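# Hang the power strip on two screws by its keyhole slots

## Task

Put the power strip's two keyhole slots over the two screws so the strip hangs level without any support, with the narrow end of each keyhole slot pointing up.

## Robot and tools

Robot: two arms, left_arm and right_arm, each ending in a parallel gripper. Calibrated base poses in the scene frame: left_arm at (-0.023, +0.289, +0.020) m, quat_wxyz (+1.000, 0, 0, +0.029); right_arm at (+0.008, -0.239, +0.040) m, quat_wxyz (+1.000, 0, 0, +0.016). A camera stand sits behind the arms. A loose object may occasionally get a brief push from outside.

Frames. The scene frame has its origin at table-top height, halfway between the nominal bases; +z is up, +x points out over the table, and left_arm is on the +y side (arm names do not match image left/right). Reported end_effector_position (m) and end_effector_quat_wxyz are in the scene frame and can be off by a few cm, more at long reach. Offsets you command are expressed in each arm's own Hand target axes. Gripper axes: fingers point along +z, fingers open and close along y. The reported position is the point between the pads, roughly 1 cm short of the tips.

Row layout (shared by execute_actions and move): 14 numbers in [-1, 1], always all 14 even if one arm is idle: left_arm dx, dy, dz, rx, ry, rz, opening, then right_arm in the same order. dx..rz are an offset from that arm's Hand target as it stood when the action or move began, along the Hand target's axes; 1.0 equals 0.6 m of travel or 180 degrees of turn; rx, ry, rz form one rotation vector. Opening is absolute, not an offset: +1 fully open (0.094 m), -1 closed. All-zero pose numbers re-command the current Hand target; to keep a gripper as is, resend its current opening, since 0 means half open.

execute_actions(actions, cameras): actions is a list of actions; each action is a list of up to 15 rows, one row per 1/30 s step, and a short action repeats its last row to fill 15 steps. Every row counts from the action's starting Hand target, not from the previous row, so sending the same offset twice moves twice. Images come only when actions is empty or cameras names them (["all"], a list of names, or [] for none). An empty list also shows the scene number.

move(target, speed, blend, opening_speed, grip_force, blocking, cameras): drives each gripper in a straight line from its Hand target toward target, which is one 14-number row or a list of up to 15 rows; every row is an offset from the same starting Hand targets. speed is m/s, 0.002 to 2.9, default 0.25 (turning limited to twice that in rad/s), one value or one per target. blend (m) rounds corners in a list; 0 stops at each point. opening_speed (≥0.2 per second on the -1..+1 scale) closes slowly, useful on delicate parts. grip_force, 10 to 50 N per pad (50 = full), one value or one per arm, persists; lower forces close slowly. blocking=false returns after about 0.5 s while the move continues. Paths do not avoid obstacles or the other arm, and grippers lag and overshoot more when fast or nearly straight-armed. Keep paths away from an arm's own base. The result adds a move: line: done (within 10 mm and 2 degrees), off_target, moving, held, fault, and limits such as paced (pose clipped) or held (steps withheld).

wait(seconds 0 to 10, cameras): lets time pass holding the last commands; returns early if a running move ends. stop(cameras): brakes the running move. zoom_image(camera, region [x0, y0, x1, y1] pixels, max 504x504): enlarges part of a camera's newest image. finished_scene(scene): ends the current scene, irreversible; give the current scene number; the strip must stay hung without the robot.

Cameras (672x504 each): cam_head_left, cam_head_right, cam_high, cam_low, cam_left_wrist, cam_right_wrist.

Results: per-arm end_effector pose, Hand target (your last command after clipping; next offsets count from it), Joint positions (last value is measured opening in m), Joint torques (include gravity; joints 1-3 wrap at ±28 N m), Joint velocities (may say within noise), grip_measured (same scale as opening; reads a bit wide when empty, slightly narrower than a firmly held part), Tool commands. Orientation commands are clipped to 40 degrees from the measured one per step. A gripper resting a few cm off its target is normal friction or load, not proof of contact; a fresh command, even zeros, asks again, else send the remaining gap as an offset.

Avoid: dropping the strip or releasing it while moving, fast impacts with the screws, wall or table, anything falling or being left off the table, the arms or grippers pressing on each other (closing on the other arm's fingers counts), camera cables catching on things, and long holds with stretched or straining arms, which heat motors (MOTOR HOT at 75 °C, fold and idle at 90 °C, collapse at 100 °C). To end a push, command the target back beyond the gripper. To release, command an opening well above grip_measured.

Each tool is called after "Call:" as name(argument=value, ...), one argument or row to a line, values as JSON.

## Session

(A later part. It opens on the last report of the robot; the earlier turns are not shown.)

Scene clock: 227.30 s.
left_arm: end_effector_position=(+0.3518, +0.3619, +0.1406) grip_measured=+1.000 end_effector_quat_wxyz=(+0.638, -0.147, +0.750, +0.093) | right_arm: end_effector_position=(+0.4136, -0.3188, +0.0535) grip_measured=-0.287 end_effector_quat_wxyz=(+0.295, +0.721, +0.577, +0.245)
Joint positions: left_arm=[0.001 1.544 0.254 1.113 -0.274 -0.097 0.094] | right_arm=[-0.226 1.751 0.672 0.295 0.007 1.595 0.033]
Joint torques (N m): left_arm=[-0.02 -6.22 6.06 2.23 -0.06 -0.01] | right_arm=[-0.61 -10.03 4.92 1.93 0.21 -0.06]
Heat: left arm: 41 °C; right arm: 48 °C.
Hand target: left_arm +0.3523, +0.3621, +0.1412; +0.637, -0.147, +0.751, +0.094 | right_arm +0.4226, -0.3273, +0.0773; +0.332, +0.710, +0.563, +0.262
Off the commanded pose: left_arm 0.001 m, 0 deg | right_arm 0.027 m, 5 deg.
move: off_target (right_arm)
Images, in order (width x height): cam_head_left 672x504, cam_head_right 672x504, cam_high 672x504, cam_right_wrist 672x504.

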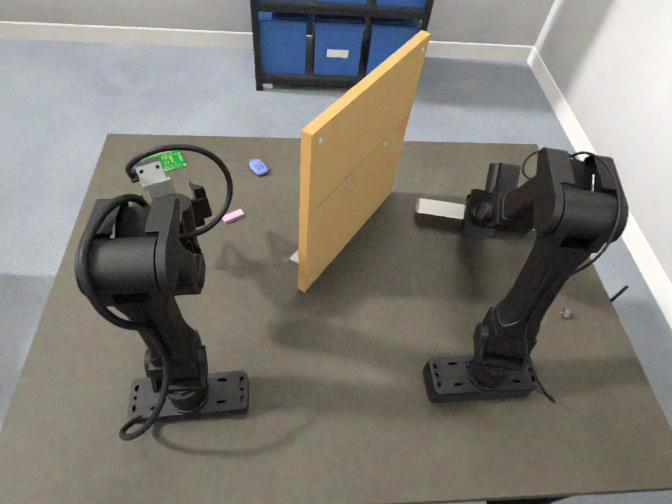

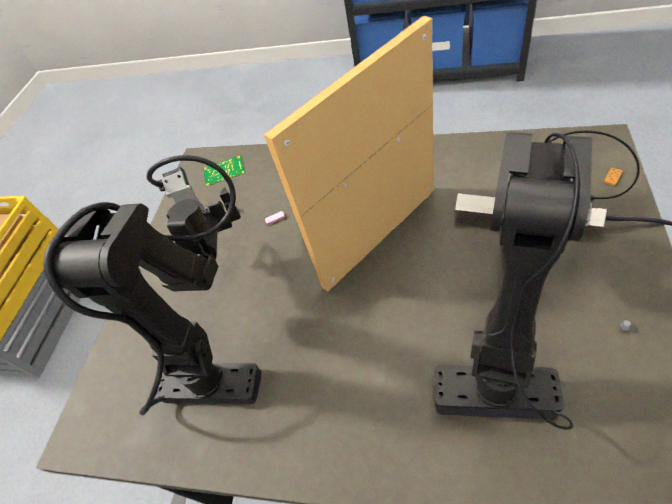

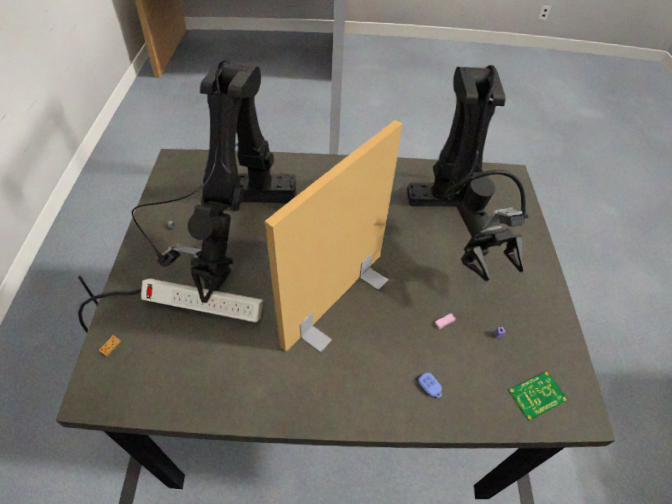

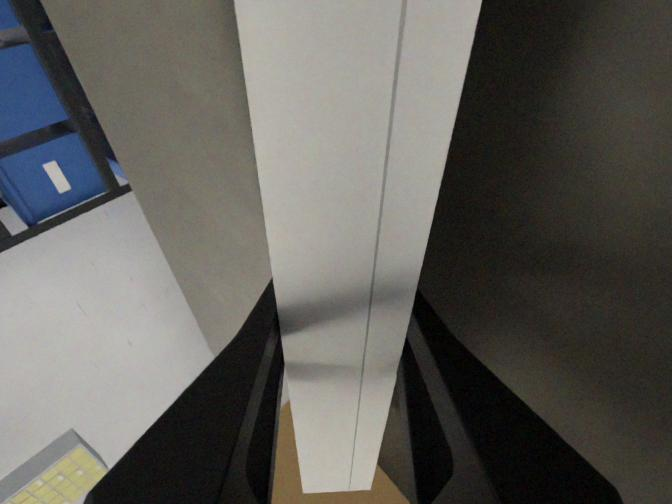

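Call:
move(
  target=[0,0,0,0,0,0,1,0,-0.02,0.017,-0.075,0,0,-0.5],
  speed=0.06,
  cameras=["cam_right_wrist","cam_head_left"],
)

Scene clock: 241.47 s.
left_arm: end_effector_position=(+0.3518, +0.3619, +0.1406) grip_measured=+1.000 end_effector_quat_wxyz=(+0.638, -0.147, +0.750, +0.093) | right_arm: end_effector_position=(+0.4170, -0.3206, +0.0513) grip_measured=-0.287 end_effector_quat_wxyz=(+0.384, +0.680, +0.536, +0.320)
Joint positions: left_arm=[0.001 1.544 0.254 1.113 -0.274 -0.097 0.094] | right_arm=[-0.226 1.887 0.474 0.888 0.013 1.605 0.033]
Joint torques (N m): left_arm=[-0.03 -6.22 6.08 2.23 -0.07 -0.01] | right_arm=[-0.47 -5.35 3.73 2.38 0.19 -0.19]
Heat: left arm: 41 °C; right arm: 47 °C.
Hand target: left_arm +0.3523, +0.3621, +0.1412; +0.637, -0.147, +0.751, +0.094 | right_arm +0.4227, -0.3273, +0.0615; +0.413, +0.666, +0.528, +0.326
Off the commanded pose: left_arm 0.001 m, 0 deg | right_arm 0.013 m, 4 deg.
move: off_target (right_arm)
Images, in order (width x height): cam_head_left 672x504, cam_right_wrist 672x504.

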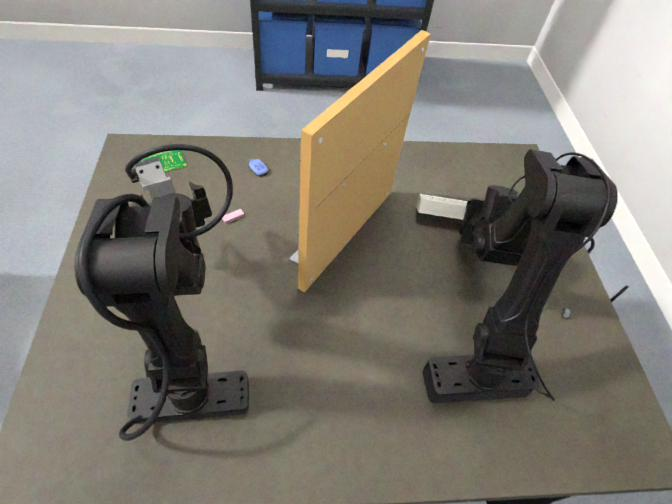

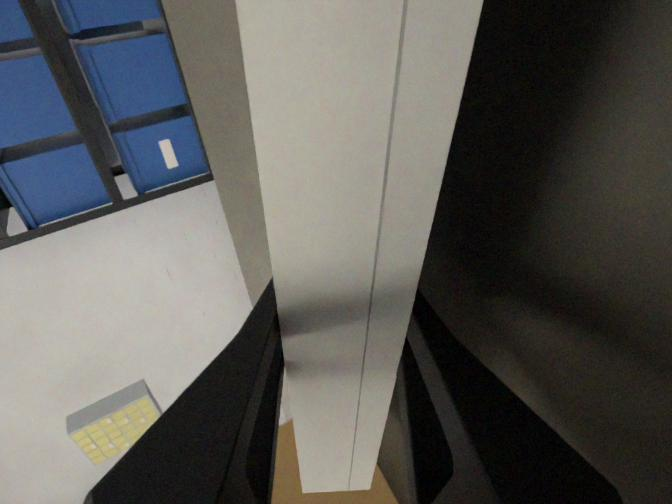

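Call:
execute_actions(
  actions=[],
  cameras=["cam_head_right", "cam_right_wrist", "cam_low"],
)

Scene clock: 270.83 s.
left_arm: end_effector_position=(+0.3518, +0.3619, +0.1406) grip_measured=+1.000 end_effector_quat_wxyz=(+0.638, -0.147, +0.750, +0.093) | right_arm: end_effector_position=(+0.4171, -0.3207, +0.0515) grip_measured=-0.287 end_effector_quat_wxyz=(+0.384, +0.680, +0.536, +0.320)
Joint positions: left_arm=[0.001 1.544 0.254 1.113 -0.274 -0.097 0.094] | right_arm=[-0.226 1.887 0.474 0.889 0.013 1.606 0.033]
Joint velocities: within noise
Joint torques (N m): left_arm=[-0.03 -6.22 6.06 2.23 -0.06 -0.01] | right_arm=[-0.43 -5.33 3.78 2.42 0.18 -0.19]
Heat: left arm: 40 °C; right arm: 45 °C.
Hand target: left_arm +0.3523, +0.3621, +0.1412; +0.637, -0.147, +0.751, +0.094 | right_arm +0.4227, -0.3273, +0.0615; +0.413, +0.667, +0.528, +0.326
Tool commands: left_gripper/opening=+1.0 right_gripper/opening=-0.5
Off the commanded pose: left_arm 0.001 m, 0 deg | right_arm 0.013 m, 4 deg.
Images, in order (width x height): cam_head_right 672x504, cam_low 672x504, cam_right_wrist 672x504.

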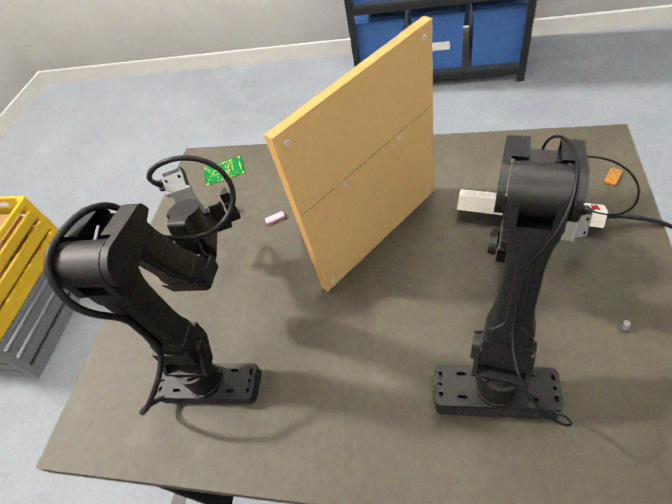

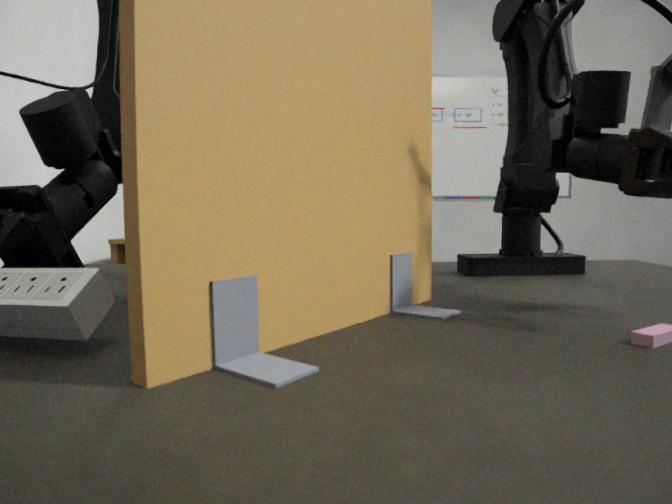

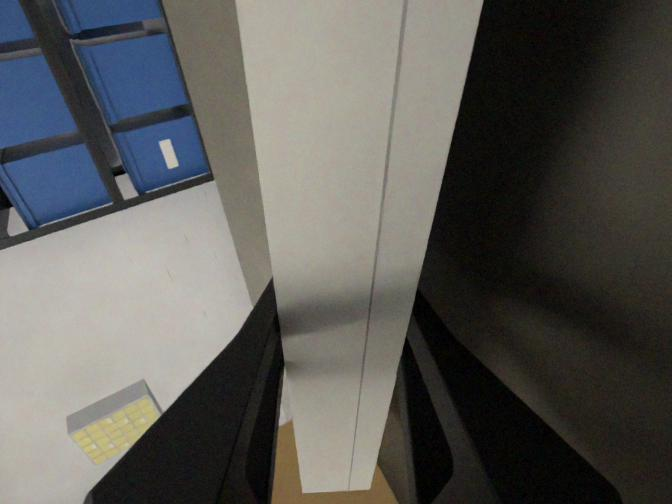

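Call:
move(
  target=[0,0,0,0,0,0,1,0,-0.0209,0.0104,0,0,0,-0.5],
  speed=0.05,
  cameras=["cam_low"],
)

Call:
zoom_image(
  camera="cam_low",
  region=[0, 200, 200, 350],
)

Scene clock: 282.73 s.
left_arm: end_effector_position=(+0.3518, +0.3619, +0.1406) grip_measured=+1.000 end_effector_quat_wxyz=(+0.638, -0.147, +0.750, +0.093) | right_arm: end_effector_position=(+0.4200, -0.3225, +0.0420) grip_measured=-0.287 end_effector_quat_wxyz=(+0.393, +0.676, +0.533, +0.322)
Joint positions: left_arm=[0.001 1.544 0.254 1.113 -0.274 -0.097 0.094] | right_arm=[-0.226 1.962 0.474 0.983 0.02 1.601 0.033]
Joint torques (N m): left_arm=[-0.03 -6.22 6.06 2.23 -0.06 -0.01] | right_arm=[-0.5 -5.41 3.15 2.28 0.11 -0.15]
Heat: left arm: 40 °C; right arm: 45 °C.
Hand target: left_arm +0.3523, +0.3621, +0.1412; +0.637, -0.147, +0.751, +0.094 | right_arm +0.4227, -0.3273, +0.0476; +0.413, +0.666, +0.528, +0.326
Off the commanded pose: left_arm 0.001 m, 0 deg | right_arm 0.008 m, 3 deg.
move: off_target (right_arm)
Images, in order (width x height): cam_low 672x504.

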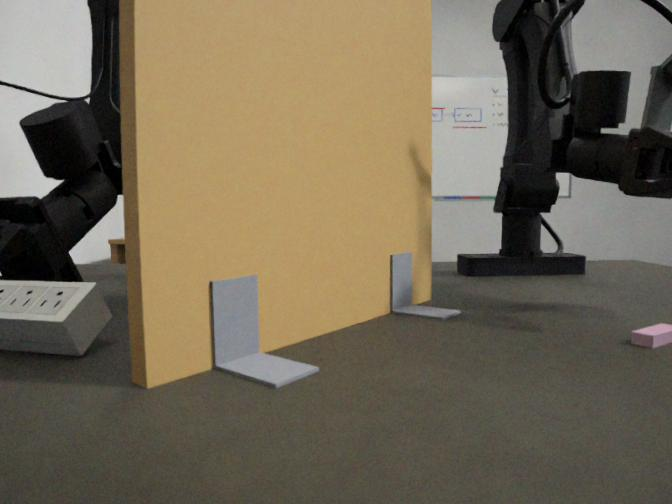

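Scaled by 2.520.

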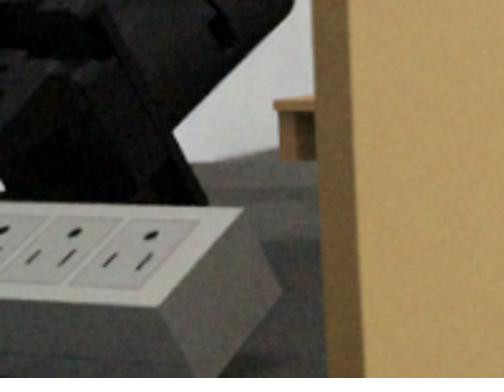

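Call:
move(
  target=[0,0,0,0,0,0,1,0,-0.0075,0.0037,0,0,0,-0.5],
  speed=0.03,
  cameras=["cam_low", "cam_head_right"],
)

Call:
zoom_image(
  camera="cam_low",
  region=[0, 200, 200, 350],
)

Scene clock: 286.77 s.
left_arm: end_effector_position=(+0.3518, +0.3619, +0.1406) grip_measured=+1.000 end_effector_quat_wxyz=(+0.638, -0.147, +0.750, +0.093) | right_arm: end_effector_position=(+0.4218, -0.3235, +0.0408) grip_measured=-0.287 end_effector_quat_wxyz=(+0.400, +0.674, +0.530, +0.325)
Joint positions: left_arm=[0.001 1.544 0.254 1.113 -0.274 -0.097 0.094] | right_arm=[-0.226 1.989 0.474 1.026 0.023 1.6 0.033]
Joint torques (N m): left_arm=[-0.03 -6.22 6.05 2.23 -0.07 0] | right_arm=[-0.46 -5.23 3.08 2.21 0.08 -0.15]
Heat: left arm: 40 °C; right arm: 45 °C.
Hand target: left_arm +0.3523, +0.3621, +0.1412; +0.637, -0.147, +0.751, +0.094 | right_arm +0.4227, -0.3273, +0.0426; +0.413, +0.666, +0.528, +0.326
Off the commanded pose: left_arm 0.001 m, 0 deg | right_arm 0.004 m, 2 deg.
move: done
Images, in order (width x height): cam_head_right 672x504, cam_low 672x504.

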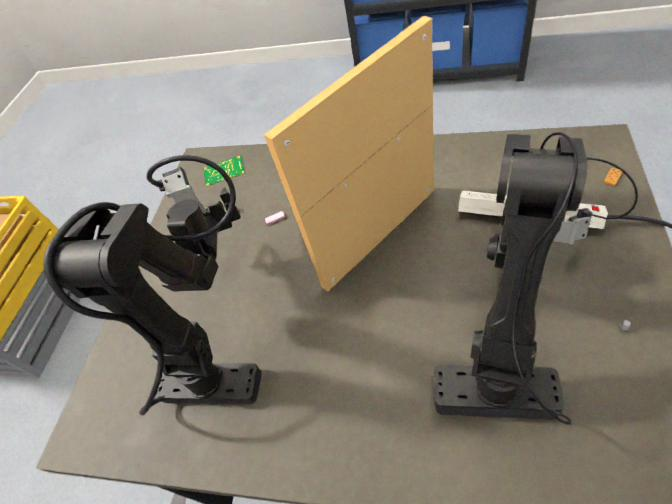

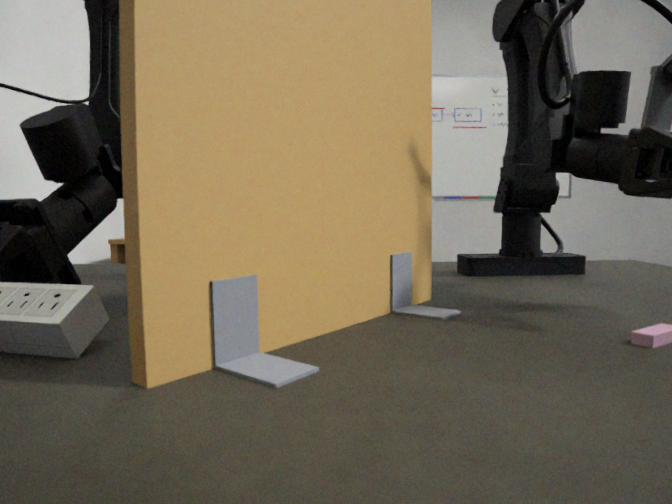

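Scaled by 2.520.

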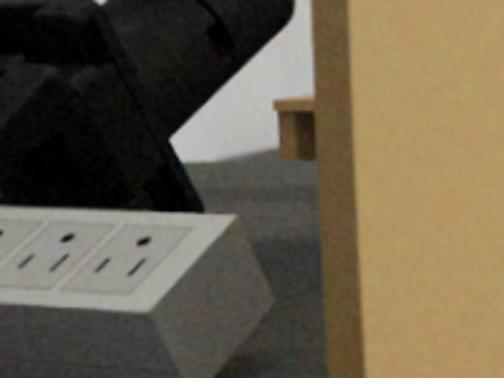

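Call:
zoom_image(
  camera="cam_head_right",
  region=[440, 130, 660, 295],
)

Call:
execute_actions(
  actions=[],
  cameras=["cam_low", "cam_high", "cam_right_wrist"],
)

Call:
zoom_image(
  camera="cam_low",
  region=[0, 250, 140, 370],
)

Scaled by 2.291.

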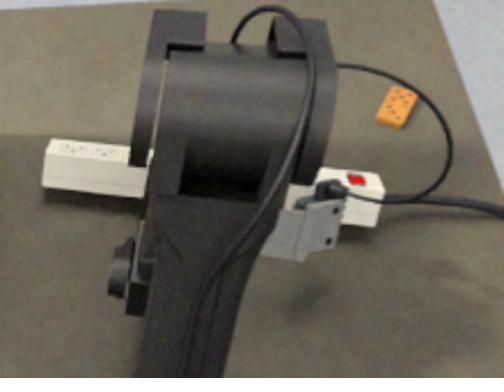

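Scene clock: 293.60 s.
left_arm: end_effector_position=(+0.3518, +0.3619, +0.1406) grip_measured=+1.000 end_effector_quat_wxyz=(+0.638, -0.147, +0.750, +0.093) | right_arm: end_effector_position=(+0.4218, -0.3235, +0.0408) grip_measured=-0.287 end_effector_quat_wxyz=(+0.400, +0.674, +0.530, +0.325)
Joint positions: left_arm=[0.001 1.544 0.254 1.113 -0.274 -0.097 0.094] | right_arm=[-0.226 1.989 0.474 1.026 0.023 1.6 0.033]
Joint velocities: within noise
Joint torques (N m): left_arm=[-0.03 -6.22 6.08 2.24 -0.06 -0.01] | right_arm=[-0.49 -5.29 3.11 2.2 0.07 -0.13]
Heat: left arm: 40 °C; right arm: 45 °C.
Hand target: left_arm +0.3523, +0.3621, +0.1412; +0.637, -0.147, +0.751, +0.094 | right_arm +0.4227, -0.3273, +0.0426; +0.413, +0.667, +0.528, +0.326
Tool commands: left_gripper/opening=+1.0 right_gripper/opening=-0.5
Off the commanded pose: left_arm 0.001 m, 0 deg | right_arm 0.004 m, 2 deg.
Images, in order (width x height): cam_high 672x504, cam_low 672x504, cam_right_wrist 672x504.

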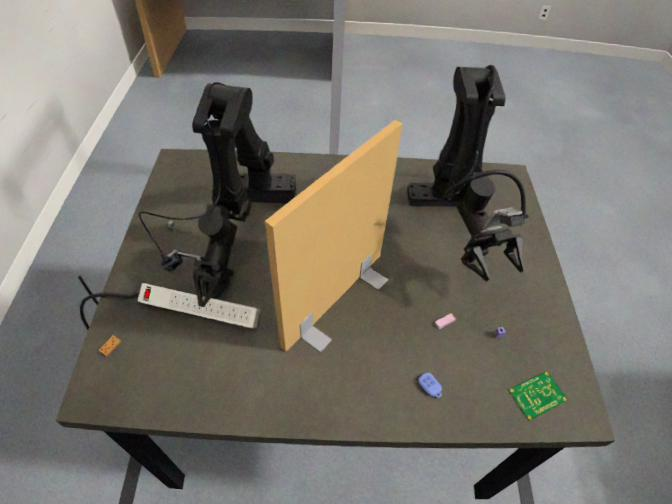

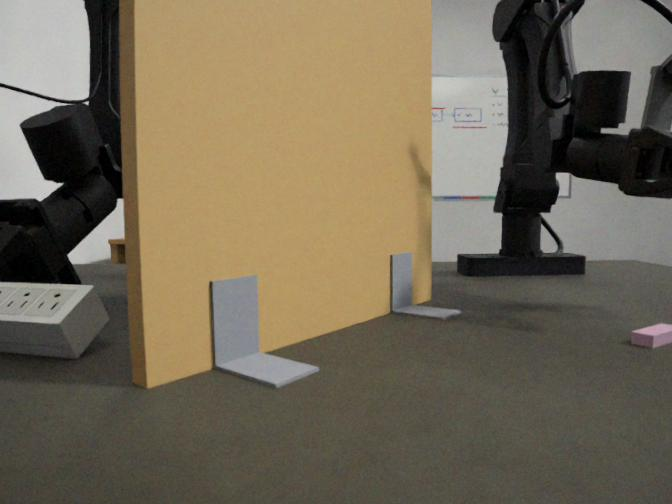

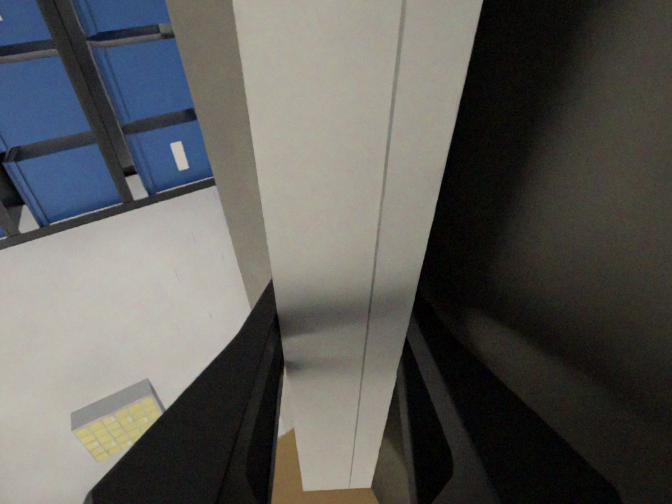

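Scaled by 3.600.

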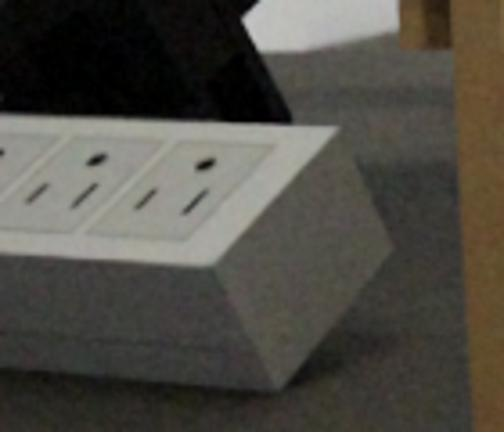

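Call:
move(
  target=[0,0,0,0,0,0,1,0,-0.0075,0.0037,0,0,0,-0.5],
  speed=0.03,
  cameras=["cam_low"],
)

Call:
zoom_image(
  camera="cam_low",
  region=[0, 250, 140, 370],
)

Scene clock: 296.87 s.
left_arm: end_effector_position=(+0.3518, +0.3619, +0.1406) grip_measured=+1.000 end_effector_quat_wxyz=(+0.638, -0.147, +0.750, +0.093) | right_arm: end_effector_position=(+0.4238, -0.3241, +0.0402) grip_measured=-0.287 end_effector_quat_wxyz=(+0.406, +0.670, +0.527, +0.330)
Joint positions: left_arm=[0.001 1.544 0.254 1.113 -0.274 -0.097 0.094] | right_arm=[-0.226 2.015 0.474 1.07 0.025 1.6 0.033]
Joint torques (N m): left_arm=[-0.05 -6.23 6.06 2.23 -0.07 -0.01] | right_arm=[-0.5 -5.09 2.99 2.07 0.07 -0.15]
Heat: left arm: 40 °C; right arm: 44 °C.
Hand target: left_arm +0.3523, +0.3621, +0.1412; +0.637, -0.147, +0.751, +0.094 | right_arm +0.4227, -0.3274, +0.0376; +0.413, +0.666, +0.528, +0.326
Off the commanded pose: left_arm 0.001 m, 0 deg | right_arm 0.004 m, 1 deg.
move: done
Images, in order (width x height): cam_low 672x504.

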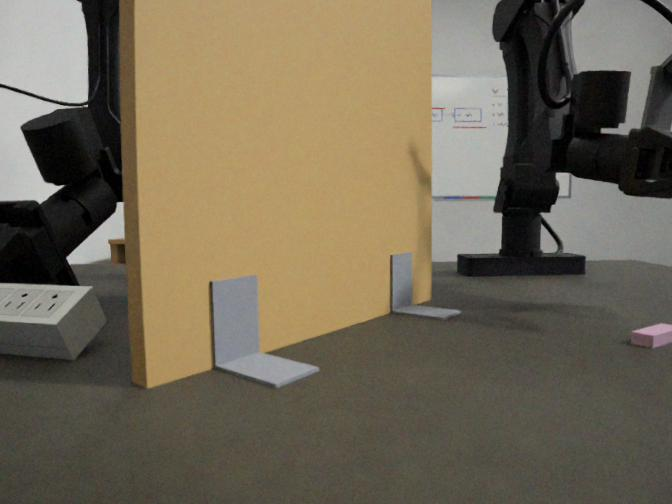

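Scaled by 3.600.

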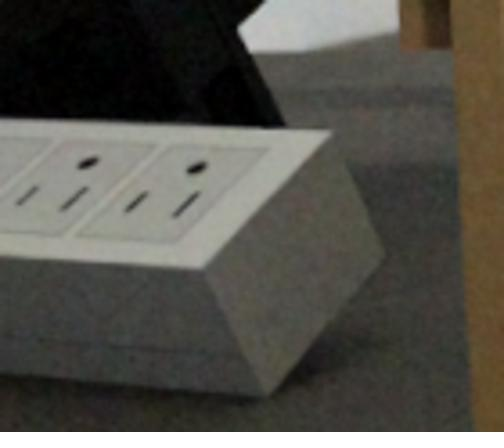

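Call:
move(
  target=[0,0,0,0,0,0,1,0,-0.0105,0.0053,0,0,0,-0.5],
  speed=0.03,
  cameras=["cam_low"],
)

Call:
zoom_image(
  camera="cam_low",
  region=[0, 250, 140, 370],
)

Scene clock: 302.73 s.
left_arm: end_effector_position=(+0.3518, +0.3619, +0.1406) grip_measured=+1.000 end_effector_quat_wxyz=(+0.638, -0.147, +0.750, +0.093) | right_arm: end_effector_position=(+0.4262, -0.3246, +0.0393) grip_measured=-0.287 end_effector_quat_wxyz=(+0.414, +0.665, +0.523, +0.337)
Joint positions: left_arm=[0.001 1.544 0.254 1.113 -0.274 -0.097 0.094] | right_arm=[-0.226 2.051 0.474 1.132 0.025 1.6 0.033]
Joint torques (N m): left_arm=[-0.03 -6.2 6.06 2.23 -0.06 0] | right_arm=[-0.46 -4.96 2.96 1.83 0.05 -0.16]
Heat: left arm: 40 °C; right arm: 44 °C.
Hand target: left_arm +0.3523, +0.3621, +0.1412; +0.637, -0.147, +0.751, +0.094 | right_arm +0.4227, -0.3273, +0.0305; +0.413, +0.666, +0.528, +0.326
Off the commanded pose: left_arm 0.001 m, 0 deg | right_arm 0.010 m, 1 deg.
move: done
Images, in order (width x height): cam_low 672x504.

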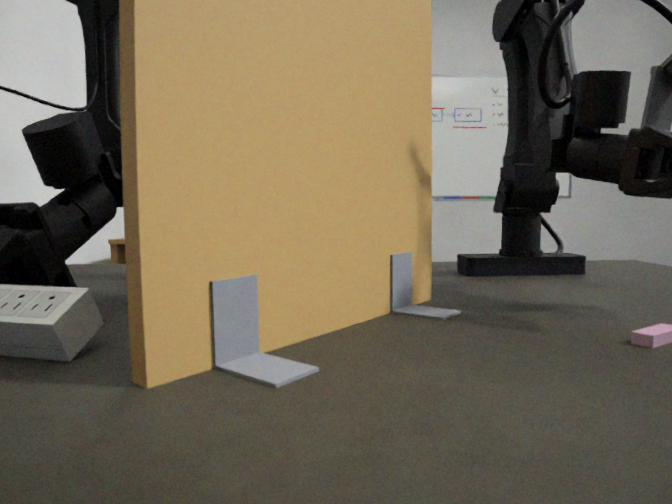

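Scaled by 3.600.

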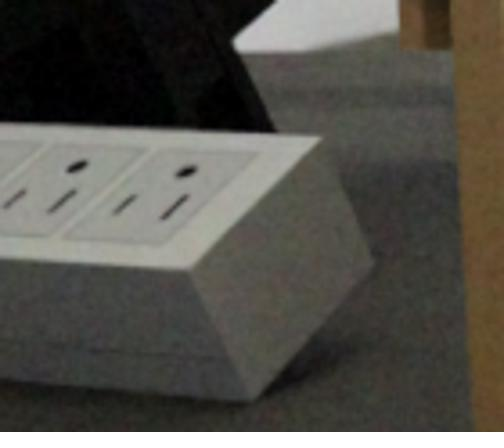

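Call:
move(
  target=[0,0,0,0,0,0,1,0,0.0179,-0.0089,0,0,0,-0.5],
  speed=0.05,
)

Call:
move(
  target=[0,0,0,0,0,0,1,0,0,0,0,0,0,0.05],
  opening_speed=0.25,
  cameras=["cam_low", "cam_high"],
)

Call:
zoom_image(
  camera="cam_low",
  region=[0, 250, 140, 370],
)

Scene clock: 311.07 s.
left_arm: end_effector_position=(+0.3518, +0.3619, +0.1406) grip_measured=+1.000 end_effector_quat_wxyz=(+0.638, -0.147, +0.750, +0.093) | right_arm: end_effector_position=(+0.4255, -0.3245, +0.0391) grip_measured=-0.287 end_effector_quat_wxyz=(+0.412, +0.667, +0.524, +0.335)
Joint positions: left_arm=[0.001 1.544 0.254 1.113 -0.274 -0.097 0.094] | right_arm=[-0.226 2.042 0.474 1.115 0.025 1.6 0.033]
Joint torques (N m): left_arm=[-0.03 -6.22 6.06 2.23 -0.06 -0.01] | right_arm=[-0.5 -9.37 2.81 1.47 0.05 -0.14]
Heat: left arm: 40 °C; right arm: 44 °C.
Hand target: left_arm +0.3523, +0.3621, +0.1412; +0.637, -0.147, +0.751, +0.094 | right_arm +0.4227, -0.3274, +0.0424; +0.413, +0.666, +0.528, +0.326
Off the commanded pose: left_arm 0.001 m, 0 deg | right_arm 0.005 m, 1 deg.
move: done

Scene clock: 313.47 s.
left_arm: end_effector_position=(+0.3518, +0.3619, +0.1406) grip_measured=+1.000 end_effector_quat_wxyz=(+0.638, -0.147, +0.750, +0.093) | right_arm: end_effector_position=(+0.4248, -0.3245, +0.0386) grip_measured=+0.048 end_effector_quat_wxyz=(+0.410, +0.667, +0.525, +0.332)
Joint positions: left_arm=[0.001 1.544 0.254 1.113 -0.274 -0.097 0.094] | right_arm=[-0.226 2.037 0.474 1.104 0.026 1.597 0.049]
Joint torques (N m): left_arm=[-0.03 -6.22 6.06 2.24 -0.06 0] | right_arm=[-0.5 -9.07 2.84 1.52 0.04 -0.12]
Heat: left arm: 40 °C; right arm: 44 °C.
Hand target: left_arm +0.3523, +0.3621, +0.1412; +0.637, -0.147, +0.751, +0.094 | right_arm +0.4227, -0.3273, +0.0425; +0.413, +0.666, +0.528, +0.326
Off the commanded pose: left_arm 0.001 m, 0 deg | right_arm 0.005 m, 1 deg.
move: done
Images, in order (width x height): cam_high 672x504, cam_low 672x504.

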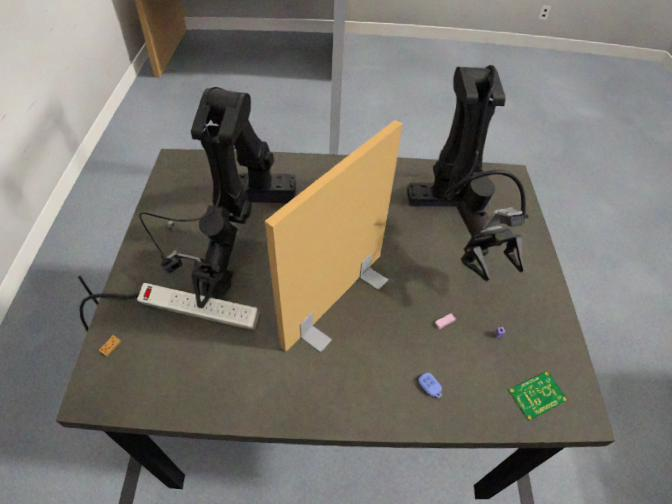

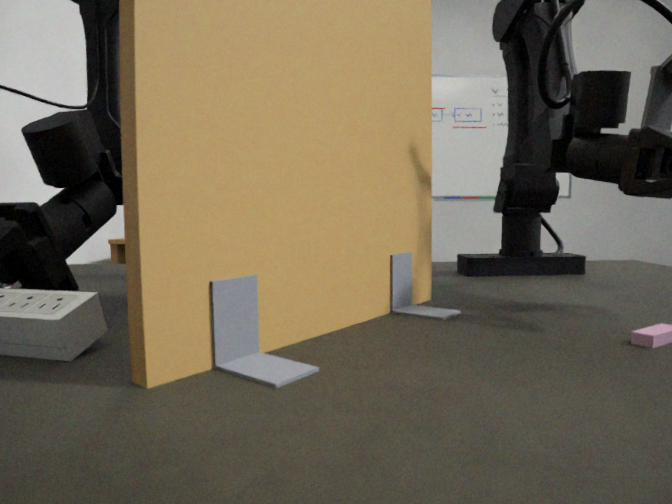

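Scaled by 3.600.

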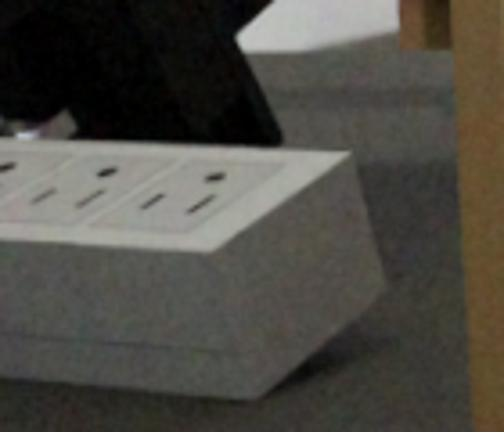

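Call:
move(
  target=[0,0,0,0,0,0,1,0,0,0,0,0,0,0.35],
  opening_speed=0.3,
  cameras=["cam_low", "cam_right_wrist"],
)

Call:
zoom_image(
  camera="cam_low",
  region=[0, 250, 140, 370],
)

Scene clock: 320.40 s.
left_arm: end_effector_position=(+0.3518, +0.3619, +0.1406) grip_measured=+1.000 end_effector_quat_wxyz=(+0.638, -0.147, +0.750, +0.093) | right_arm: end_effector_position=(+0.4273, -0.3250, +0.0448) grip_measured=+0.348 end_effector_quat_wxyz=(+0.418, +0.663, +0.521, +0.339)
Joint positions: left_arm=[0.001 1.544 0.254 1.113 -0.274 -0.097 0.094] | right_arm=[-0.226 2.032 0.474 1.122 0.026 1.597 0.063]
Joint torques (N m): left_arm=[-0.05 -6.22 6.06 2.24 -0.07 -0.01] | right_arm=[-0.49 -8.62 2.82 1.39 0.03 -0.11]
Heat: left arm: 40 °C; right arm: 44 °C.
Hand target: left_arm +0.3523, +0.3621, +0.1412; +0.637, -0.147, +0.751, +0.094 | right_arm +0.4227, -0.3273, +0.0424; +0.413, +0.667, +0.528, +0.326
Off the commanded pose: left_arm 0.001 m, 0 deg | right_arm 0.006 m, 2 deg.
move: done
Images, in order (width x height): cam_low 672x504, cam_right_wrist 672x504.

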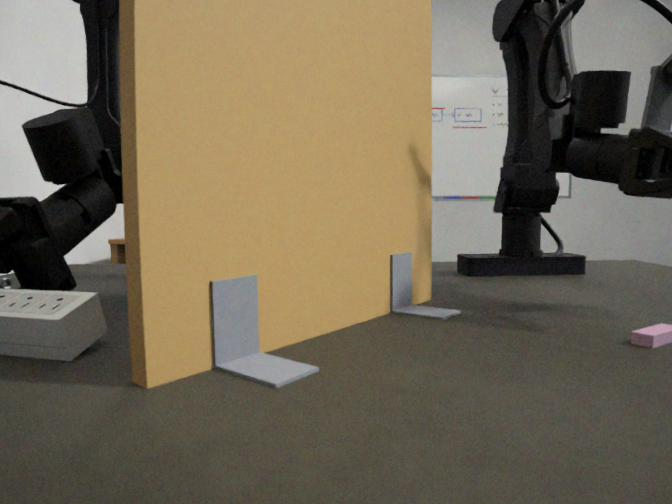

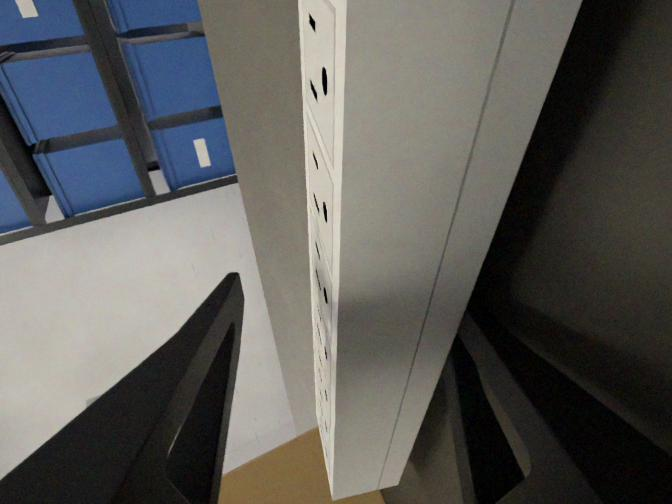

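Scaled by 3.600.

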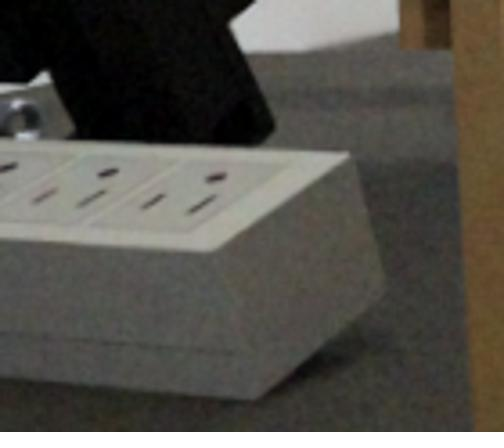

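Call:
move(
  target=[0,0,0,0,0,0,1,0,-0.0432,-0.1089,0,0,0,0.33],
  speed=0.05,
  cameras=["cam_low", "cam_right_wrist", "cam_high"],
)

Call:
zoom_image(
  camera="cam_low",
  region=[0, 250, 140, 370],
)

Scene clock: 327.83 s.
left_arm: end_effector_position=(+0.3518, +0.3619, +0.1406) grip_measured=+1.000 end_effector_quat_wxyz=(+0.638, -0.147, +0.750, +0.093) | right_arm: end_effector_position=(+0.3563, -0.3116, +0.0432) grip_measured=+0.332 end_effector_quat_wxyz=(+0.406, +0.671, +0.528, +0.327)
Joint positions: left_arm=[0.001 1.544 0.254 1.113 -0.274 -0.097 0.094] | right_arm=[-0.226 1.898 0.197 1.227 0.029 1.597 0.063]
Joint torques (N m): left_arm=[-0.03 -6.2 6.06 2.23 -0.07 0] | right_arm=[0.44 -7.04 1.59 1.74 0.14 -0.08]
Heat: left arm: 40 °C; right arm: 44 °C.
Hand target: left_arm +0.3523, +0.3621, +0.1412; +0.637, -0.147, +0.751, +0.094 | right_arm +0.3546, -0.3112, +0.0484; +0.414, +0.666, +0.528, +0.326
Off the commanded pose: left_arm 0.001 m, 0 deg | right_arm 0.005 m, 1 deg.
move: done
Images, in order (width x height): cam_high 672x504, cam_low 672x504, cam_right_wrist 672x504.

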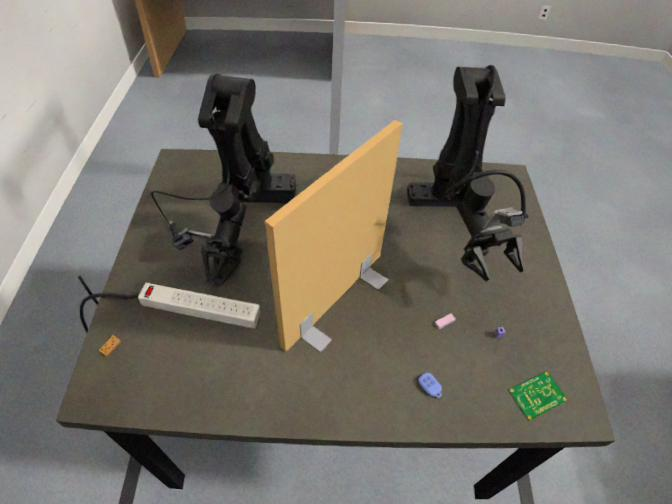

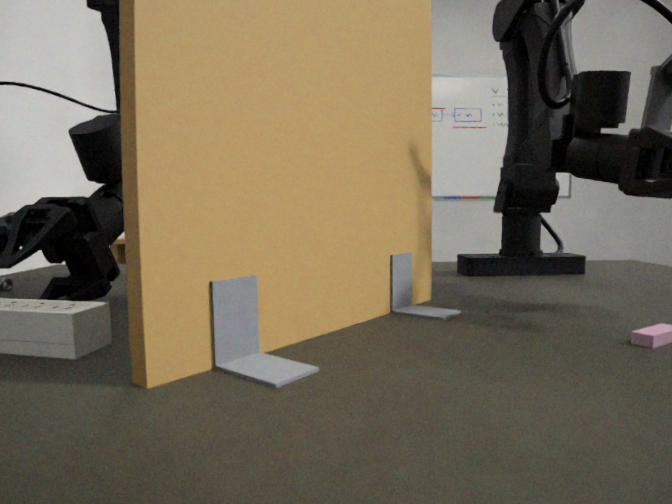

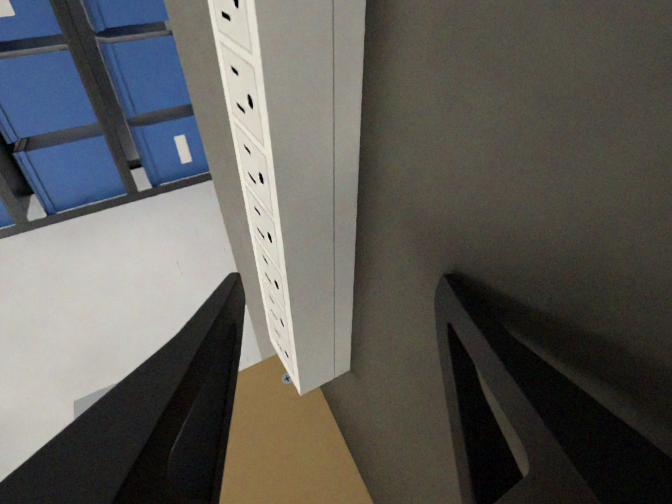

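Scaled by 3.600.

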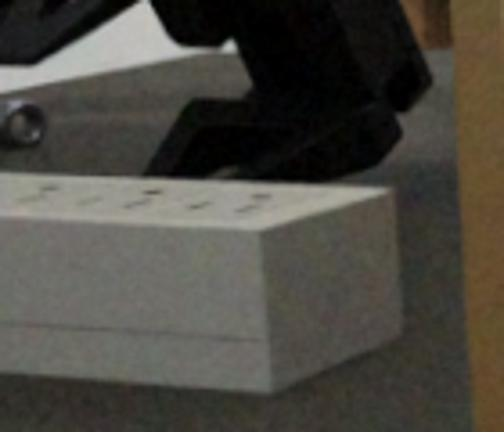

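Call:
move(
  target=[
    [0,0,0,0,0,0,1,0,0.0969,-0.0673,0,0,0,0.33],
    [0,0,0,0,0,0,1,0.0059,0.2055,0.0383,0.352,0,0,0.8],
  ],
  speed=0.2,
  blend=[0.02,0],
  cameras=["cam_head_right", "cam_right_wrist", "cam_high"],
)

Scene clock: 346.37 s.
left_arm: end_effector_position=(+0.3518, +0.3619, +0.1406) grip_measured=+1.000 end_effector_quat_wxyz=(+0.638, -0.147, +0.750, +0.093) | right_arm: end_effector_position=(+0.4264, -0.3201, +0.1532) grip_measured=+0.798 end_effector_quat_wxyz=(+0.007, +0.781, +0.624, +0.006)
Joint positions: left_arm=[0.001 1.544 0.254 1.113 -0.274 -0.097 0.094] | right_arm=[-0.226 2.18 2.055 -1.428 0.001 1.599 0.084]
Joint torques (N m): left_arm=[-0.03 -6.22 6.06 2.24 -0.07 0] | right_arm=[-0.73 -7.98 8.42 0.1 0 0]
Heat: left arm: 40 °C; right arm: 45 °C.
Hand target: left_arm +0.3523, +0.3621, +0.1412; +0.637, -0.147, +0.751, +0.094 | right_arm +0.4289, -0.3250, +0.1486; +0.002, +0.784, +0.620, +0.000
Off the commanded pose: left_arm 0.001 m, 0 deg | right_arm 0.007 m, 1 deg.
move: done
Images, in order (width x height): cam_head_right 672x504, cam_high 672x504, cam_right_wrist 672x504.

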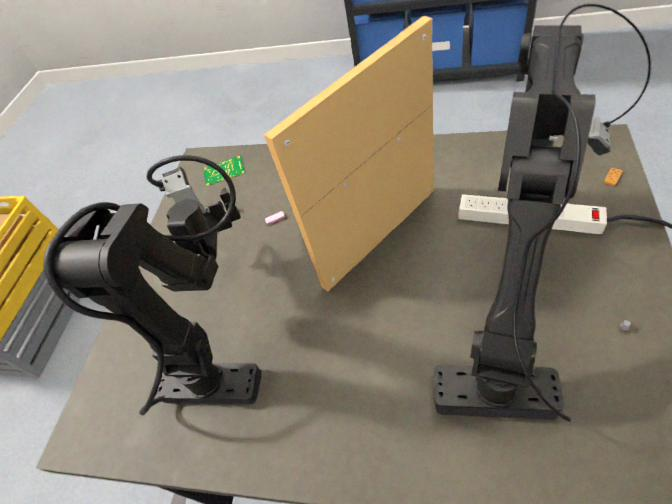

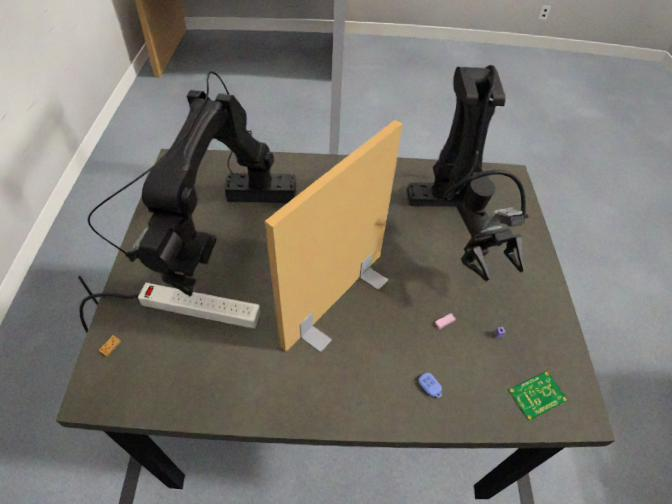

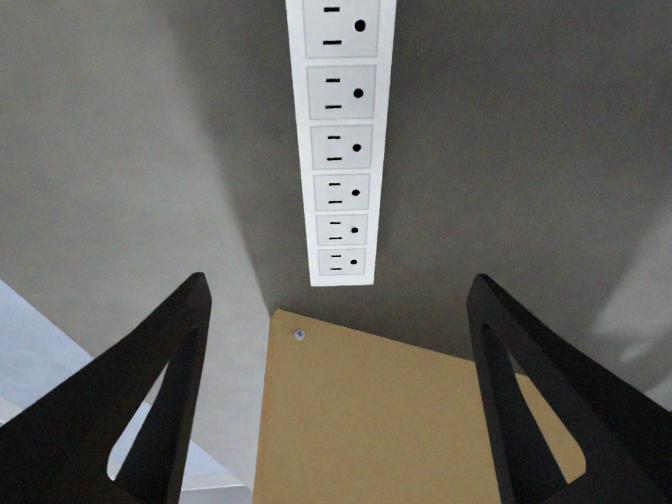

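Call:
move(
  target=[
    [0,0,0,0,0,0,1,0,-0.0083,0.12,0,0,0,0.8],
    [0,0,0,0,0,0,1,0,-0.0083,0.19,0,0,0,0.8],
  ],
  speed=[0.2,0.06],
  blend=[0.01,0],
  cameras=["cam_head_right", "cam_right_wrist", "cam_low"],
)

Scene clock: 367.67 s.
left_arm: end_effector_position=(+0.3518, +0.3619, +0.1406) grip_measured=+1.000 end_effector_quat_wxyz=(+0.638, -0.147, +0.750, +0.093) | right_arm: end_effector_position=(+0.4306, -0.3209, +0.0495) grip_measured=+0.798 end_effector_quat_wxyz=(+0.015, +0.781, +0.624, +0.012)
Joint positions: left_arm=[0.001 1.544 0.254 1.113 -0.274 -0.097 0.094] | right_arm=[-0.226 2.214 1.694 -1.012 0 1.599 0.084]
Joint torques (N m): left_arm=[-0.03 -6.23 6.06 2.23 -0.06 -0.01] | right_arm=[-0.77 -8.34 4.96 0.25 0.01 0.01]
Heat: left arm: 40 °C; right arm: 48 °C.
Hand target: left_arm +0.3523, +0.3621, +0.1412; +0.637, -0.147, +0.751, +0.094 | right_arm +0.4244, -0.3241, +0.0346; +0.002, +0.784, +0.620, +0.000
Off the commanded pose: left_arm 0.001 m, 0 deg | right_arm 0.016 m, 2 deg.
move: off_target (right_arm)
Images, in order (width x height): cam_head_right 672x504, cam_low 672x504, cam_right_wrist 672x504.

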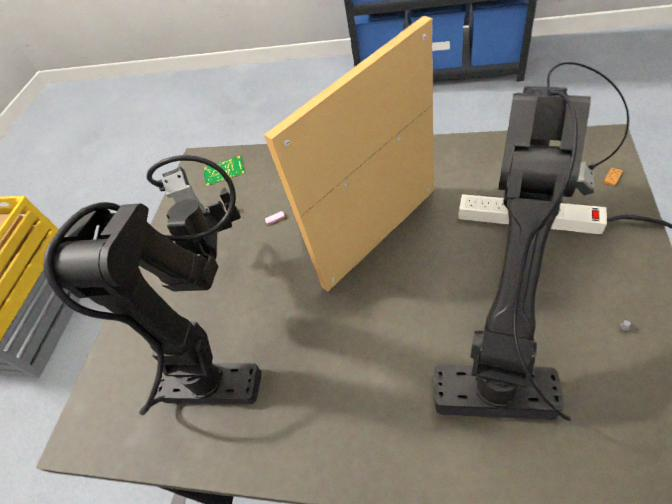

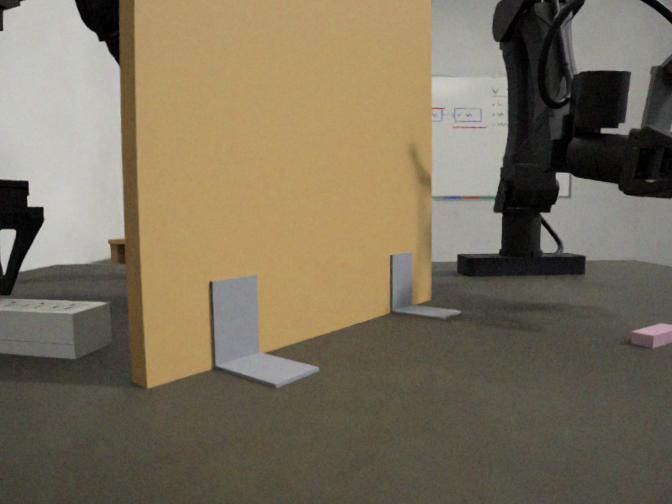

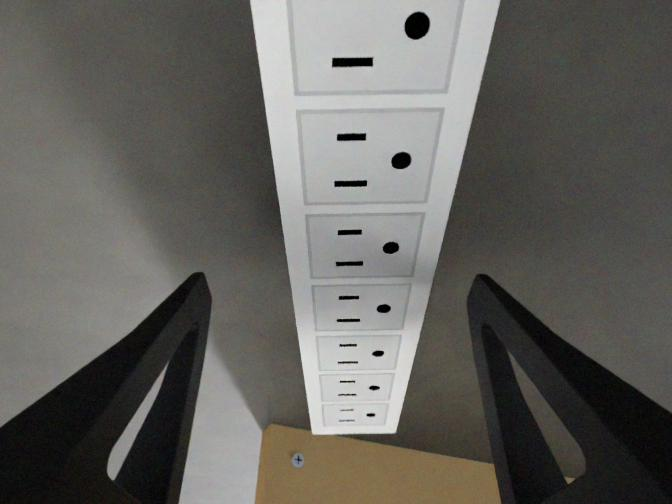

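Call:
move(
  target=[0,0,0,0,0,0,1,-0.015,-0.003,0.02,0,0,0,0.8],
  speed=0.05,
  cameras=["cam_high", "cam_low"],
)

Call:
zoom_image(
  camera="cam_high",
  region=[90, 200, 290, 350],
)

Scene clock: 377.93 s.
left_arm: end_effector_position=(+0.3518, +0.3619, +0.1406) grip_measured=+1.000 end_effector_quat_wxyz=(+0.638, -0.147, +0.750, +0.093) | right_arm: end_effector_position=(+0.4277, -0.3315, +0.0387) grip_measured=+0.798 end_effector_quat_wxyz=(+0.016, +0.784, +0.620, +0.013)
Joint positions: left_arm=[0.001 1.544 0.254 1.113 -0.274 -0.097 0.094] | right_arm=[-0.251 2.221 1.661 -0.968 0 1.584 0.084]
Joint torques (N m): left_arm=[-0.03 -6.23 6.08 2.24 -0.07 0] | right_arm=[-0.44 -8.16 4.74 0.34 0 -0.03]
Heat: left arm: 40 °C; right arm: 47 °C.
Hand target: left_arm +0.3523, +0.3621, +0.1412; +0.637, -0.147, +0.751, +0.094 | right_arm +0.4206, -0.3325, +0.0226; +0.002, +0.784, +0.620, +0.000
Off the commanded pose: left_arm 0.001 m, 0 deg | right_arm 0.018 m, 2 deg.
move: off_target (right_arm)
Images, in order (width x height): cam_high 672x504, cam_low 672x504.

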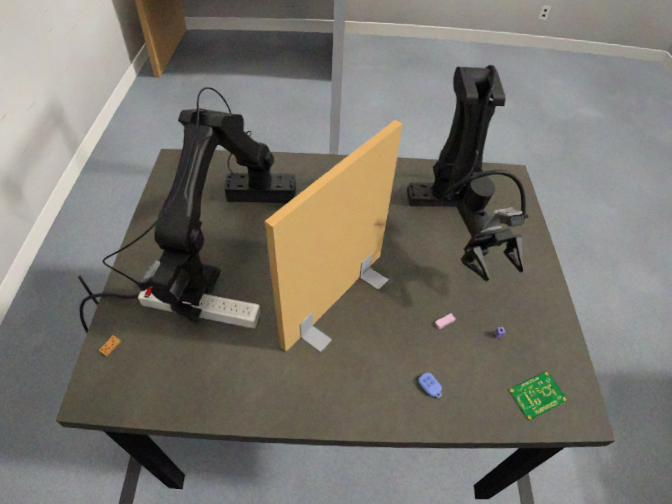

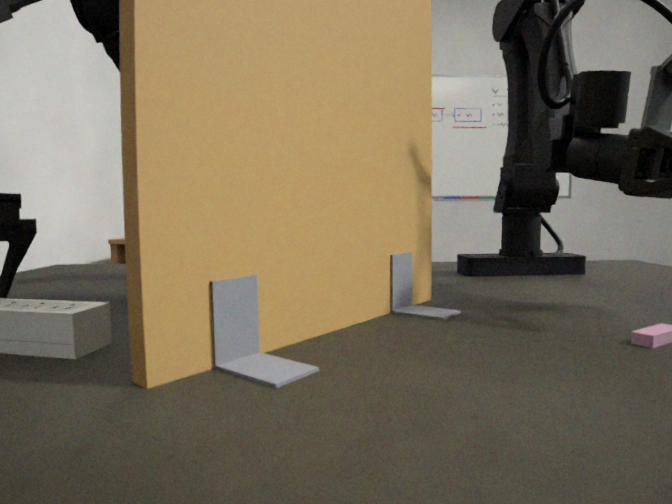

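Scaled by 2.520.

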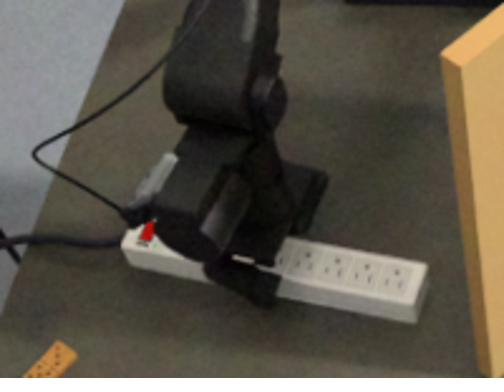

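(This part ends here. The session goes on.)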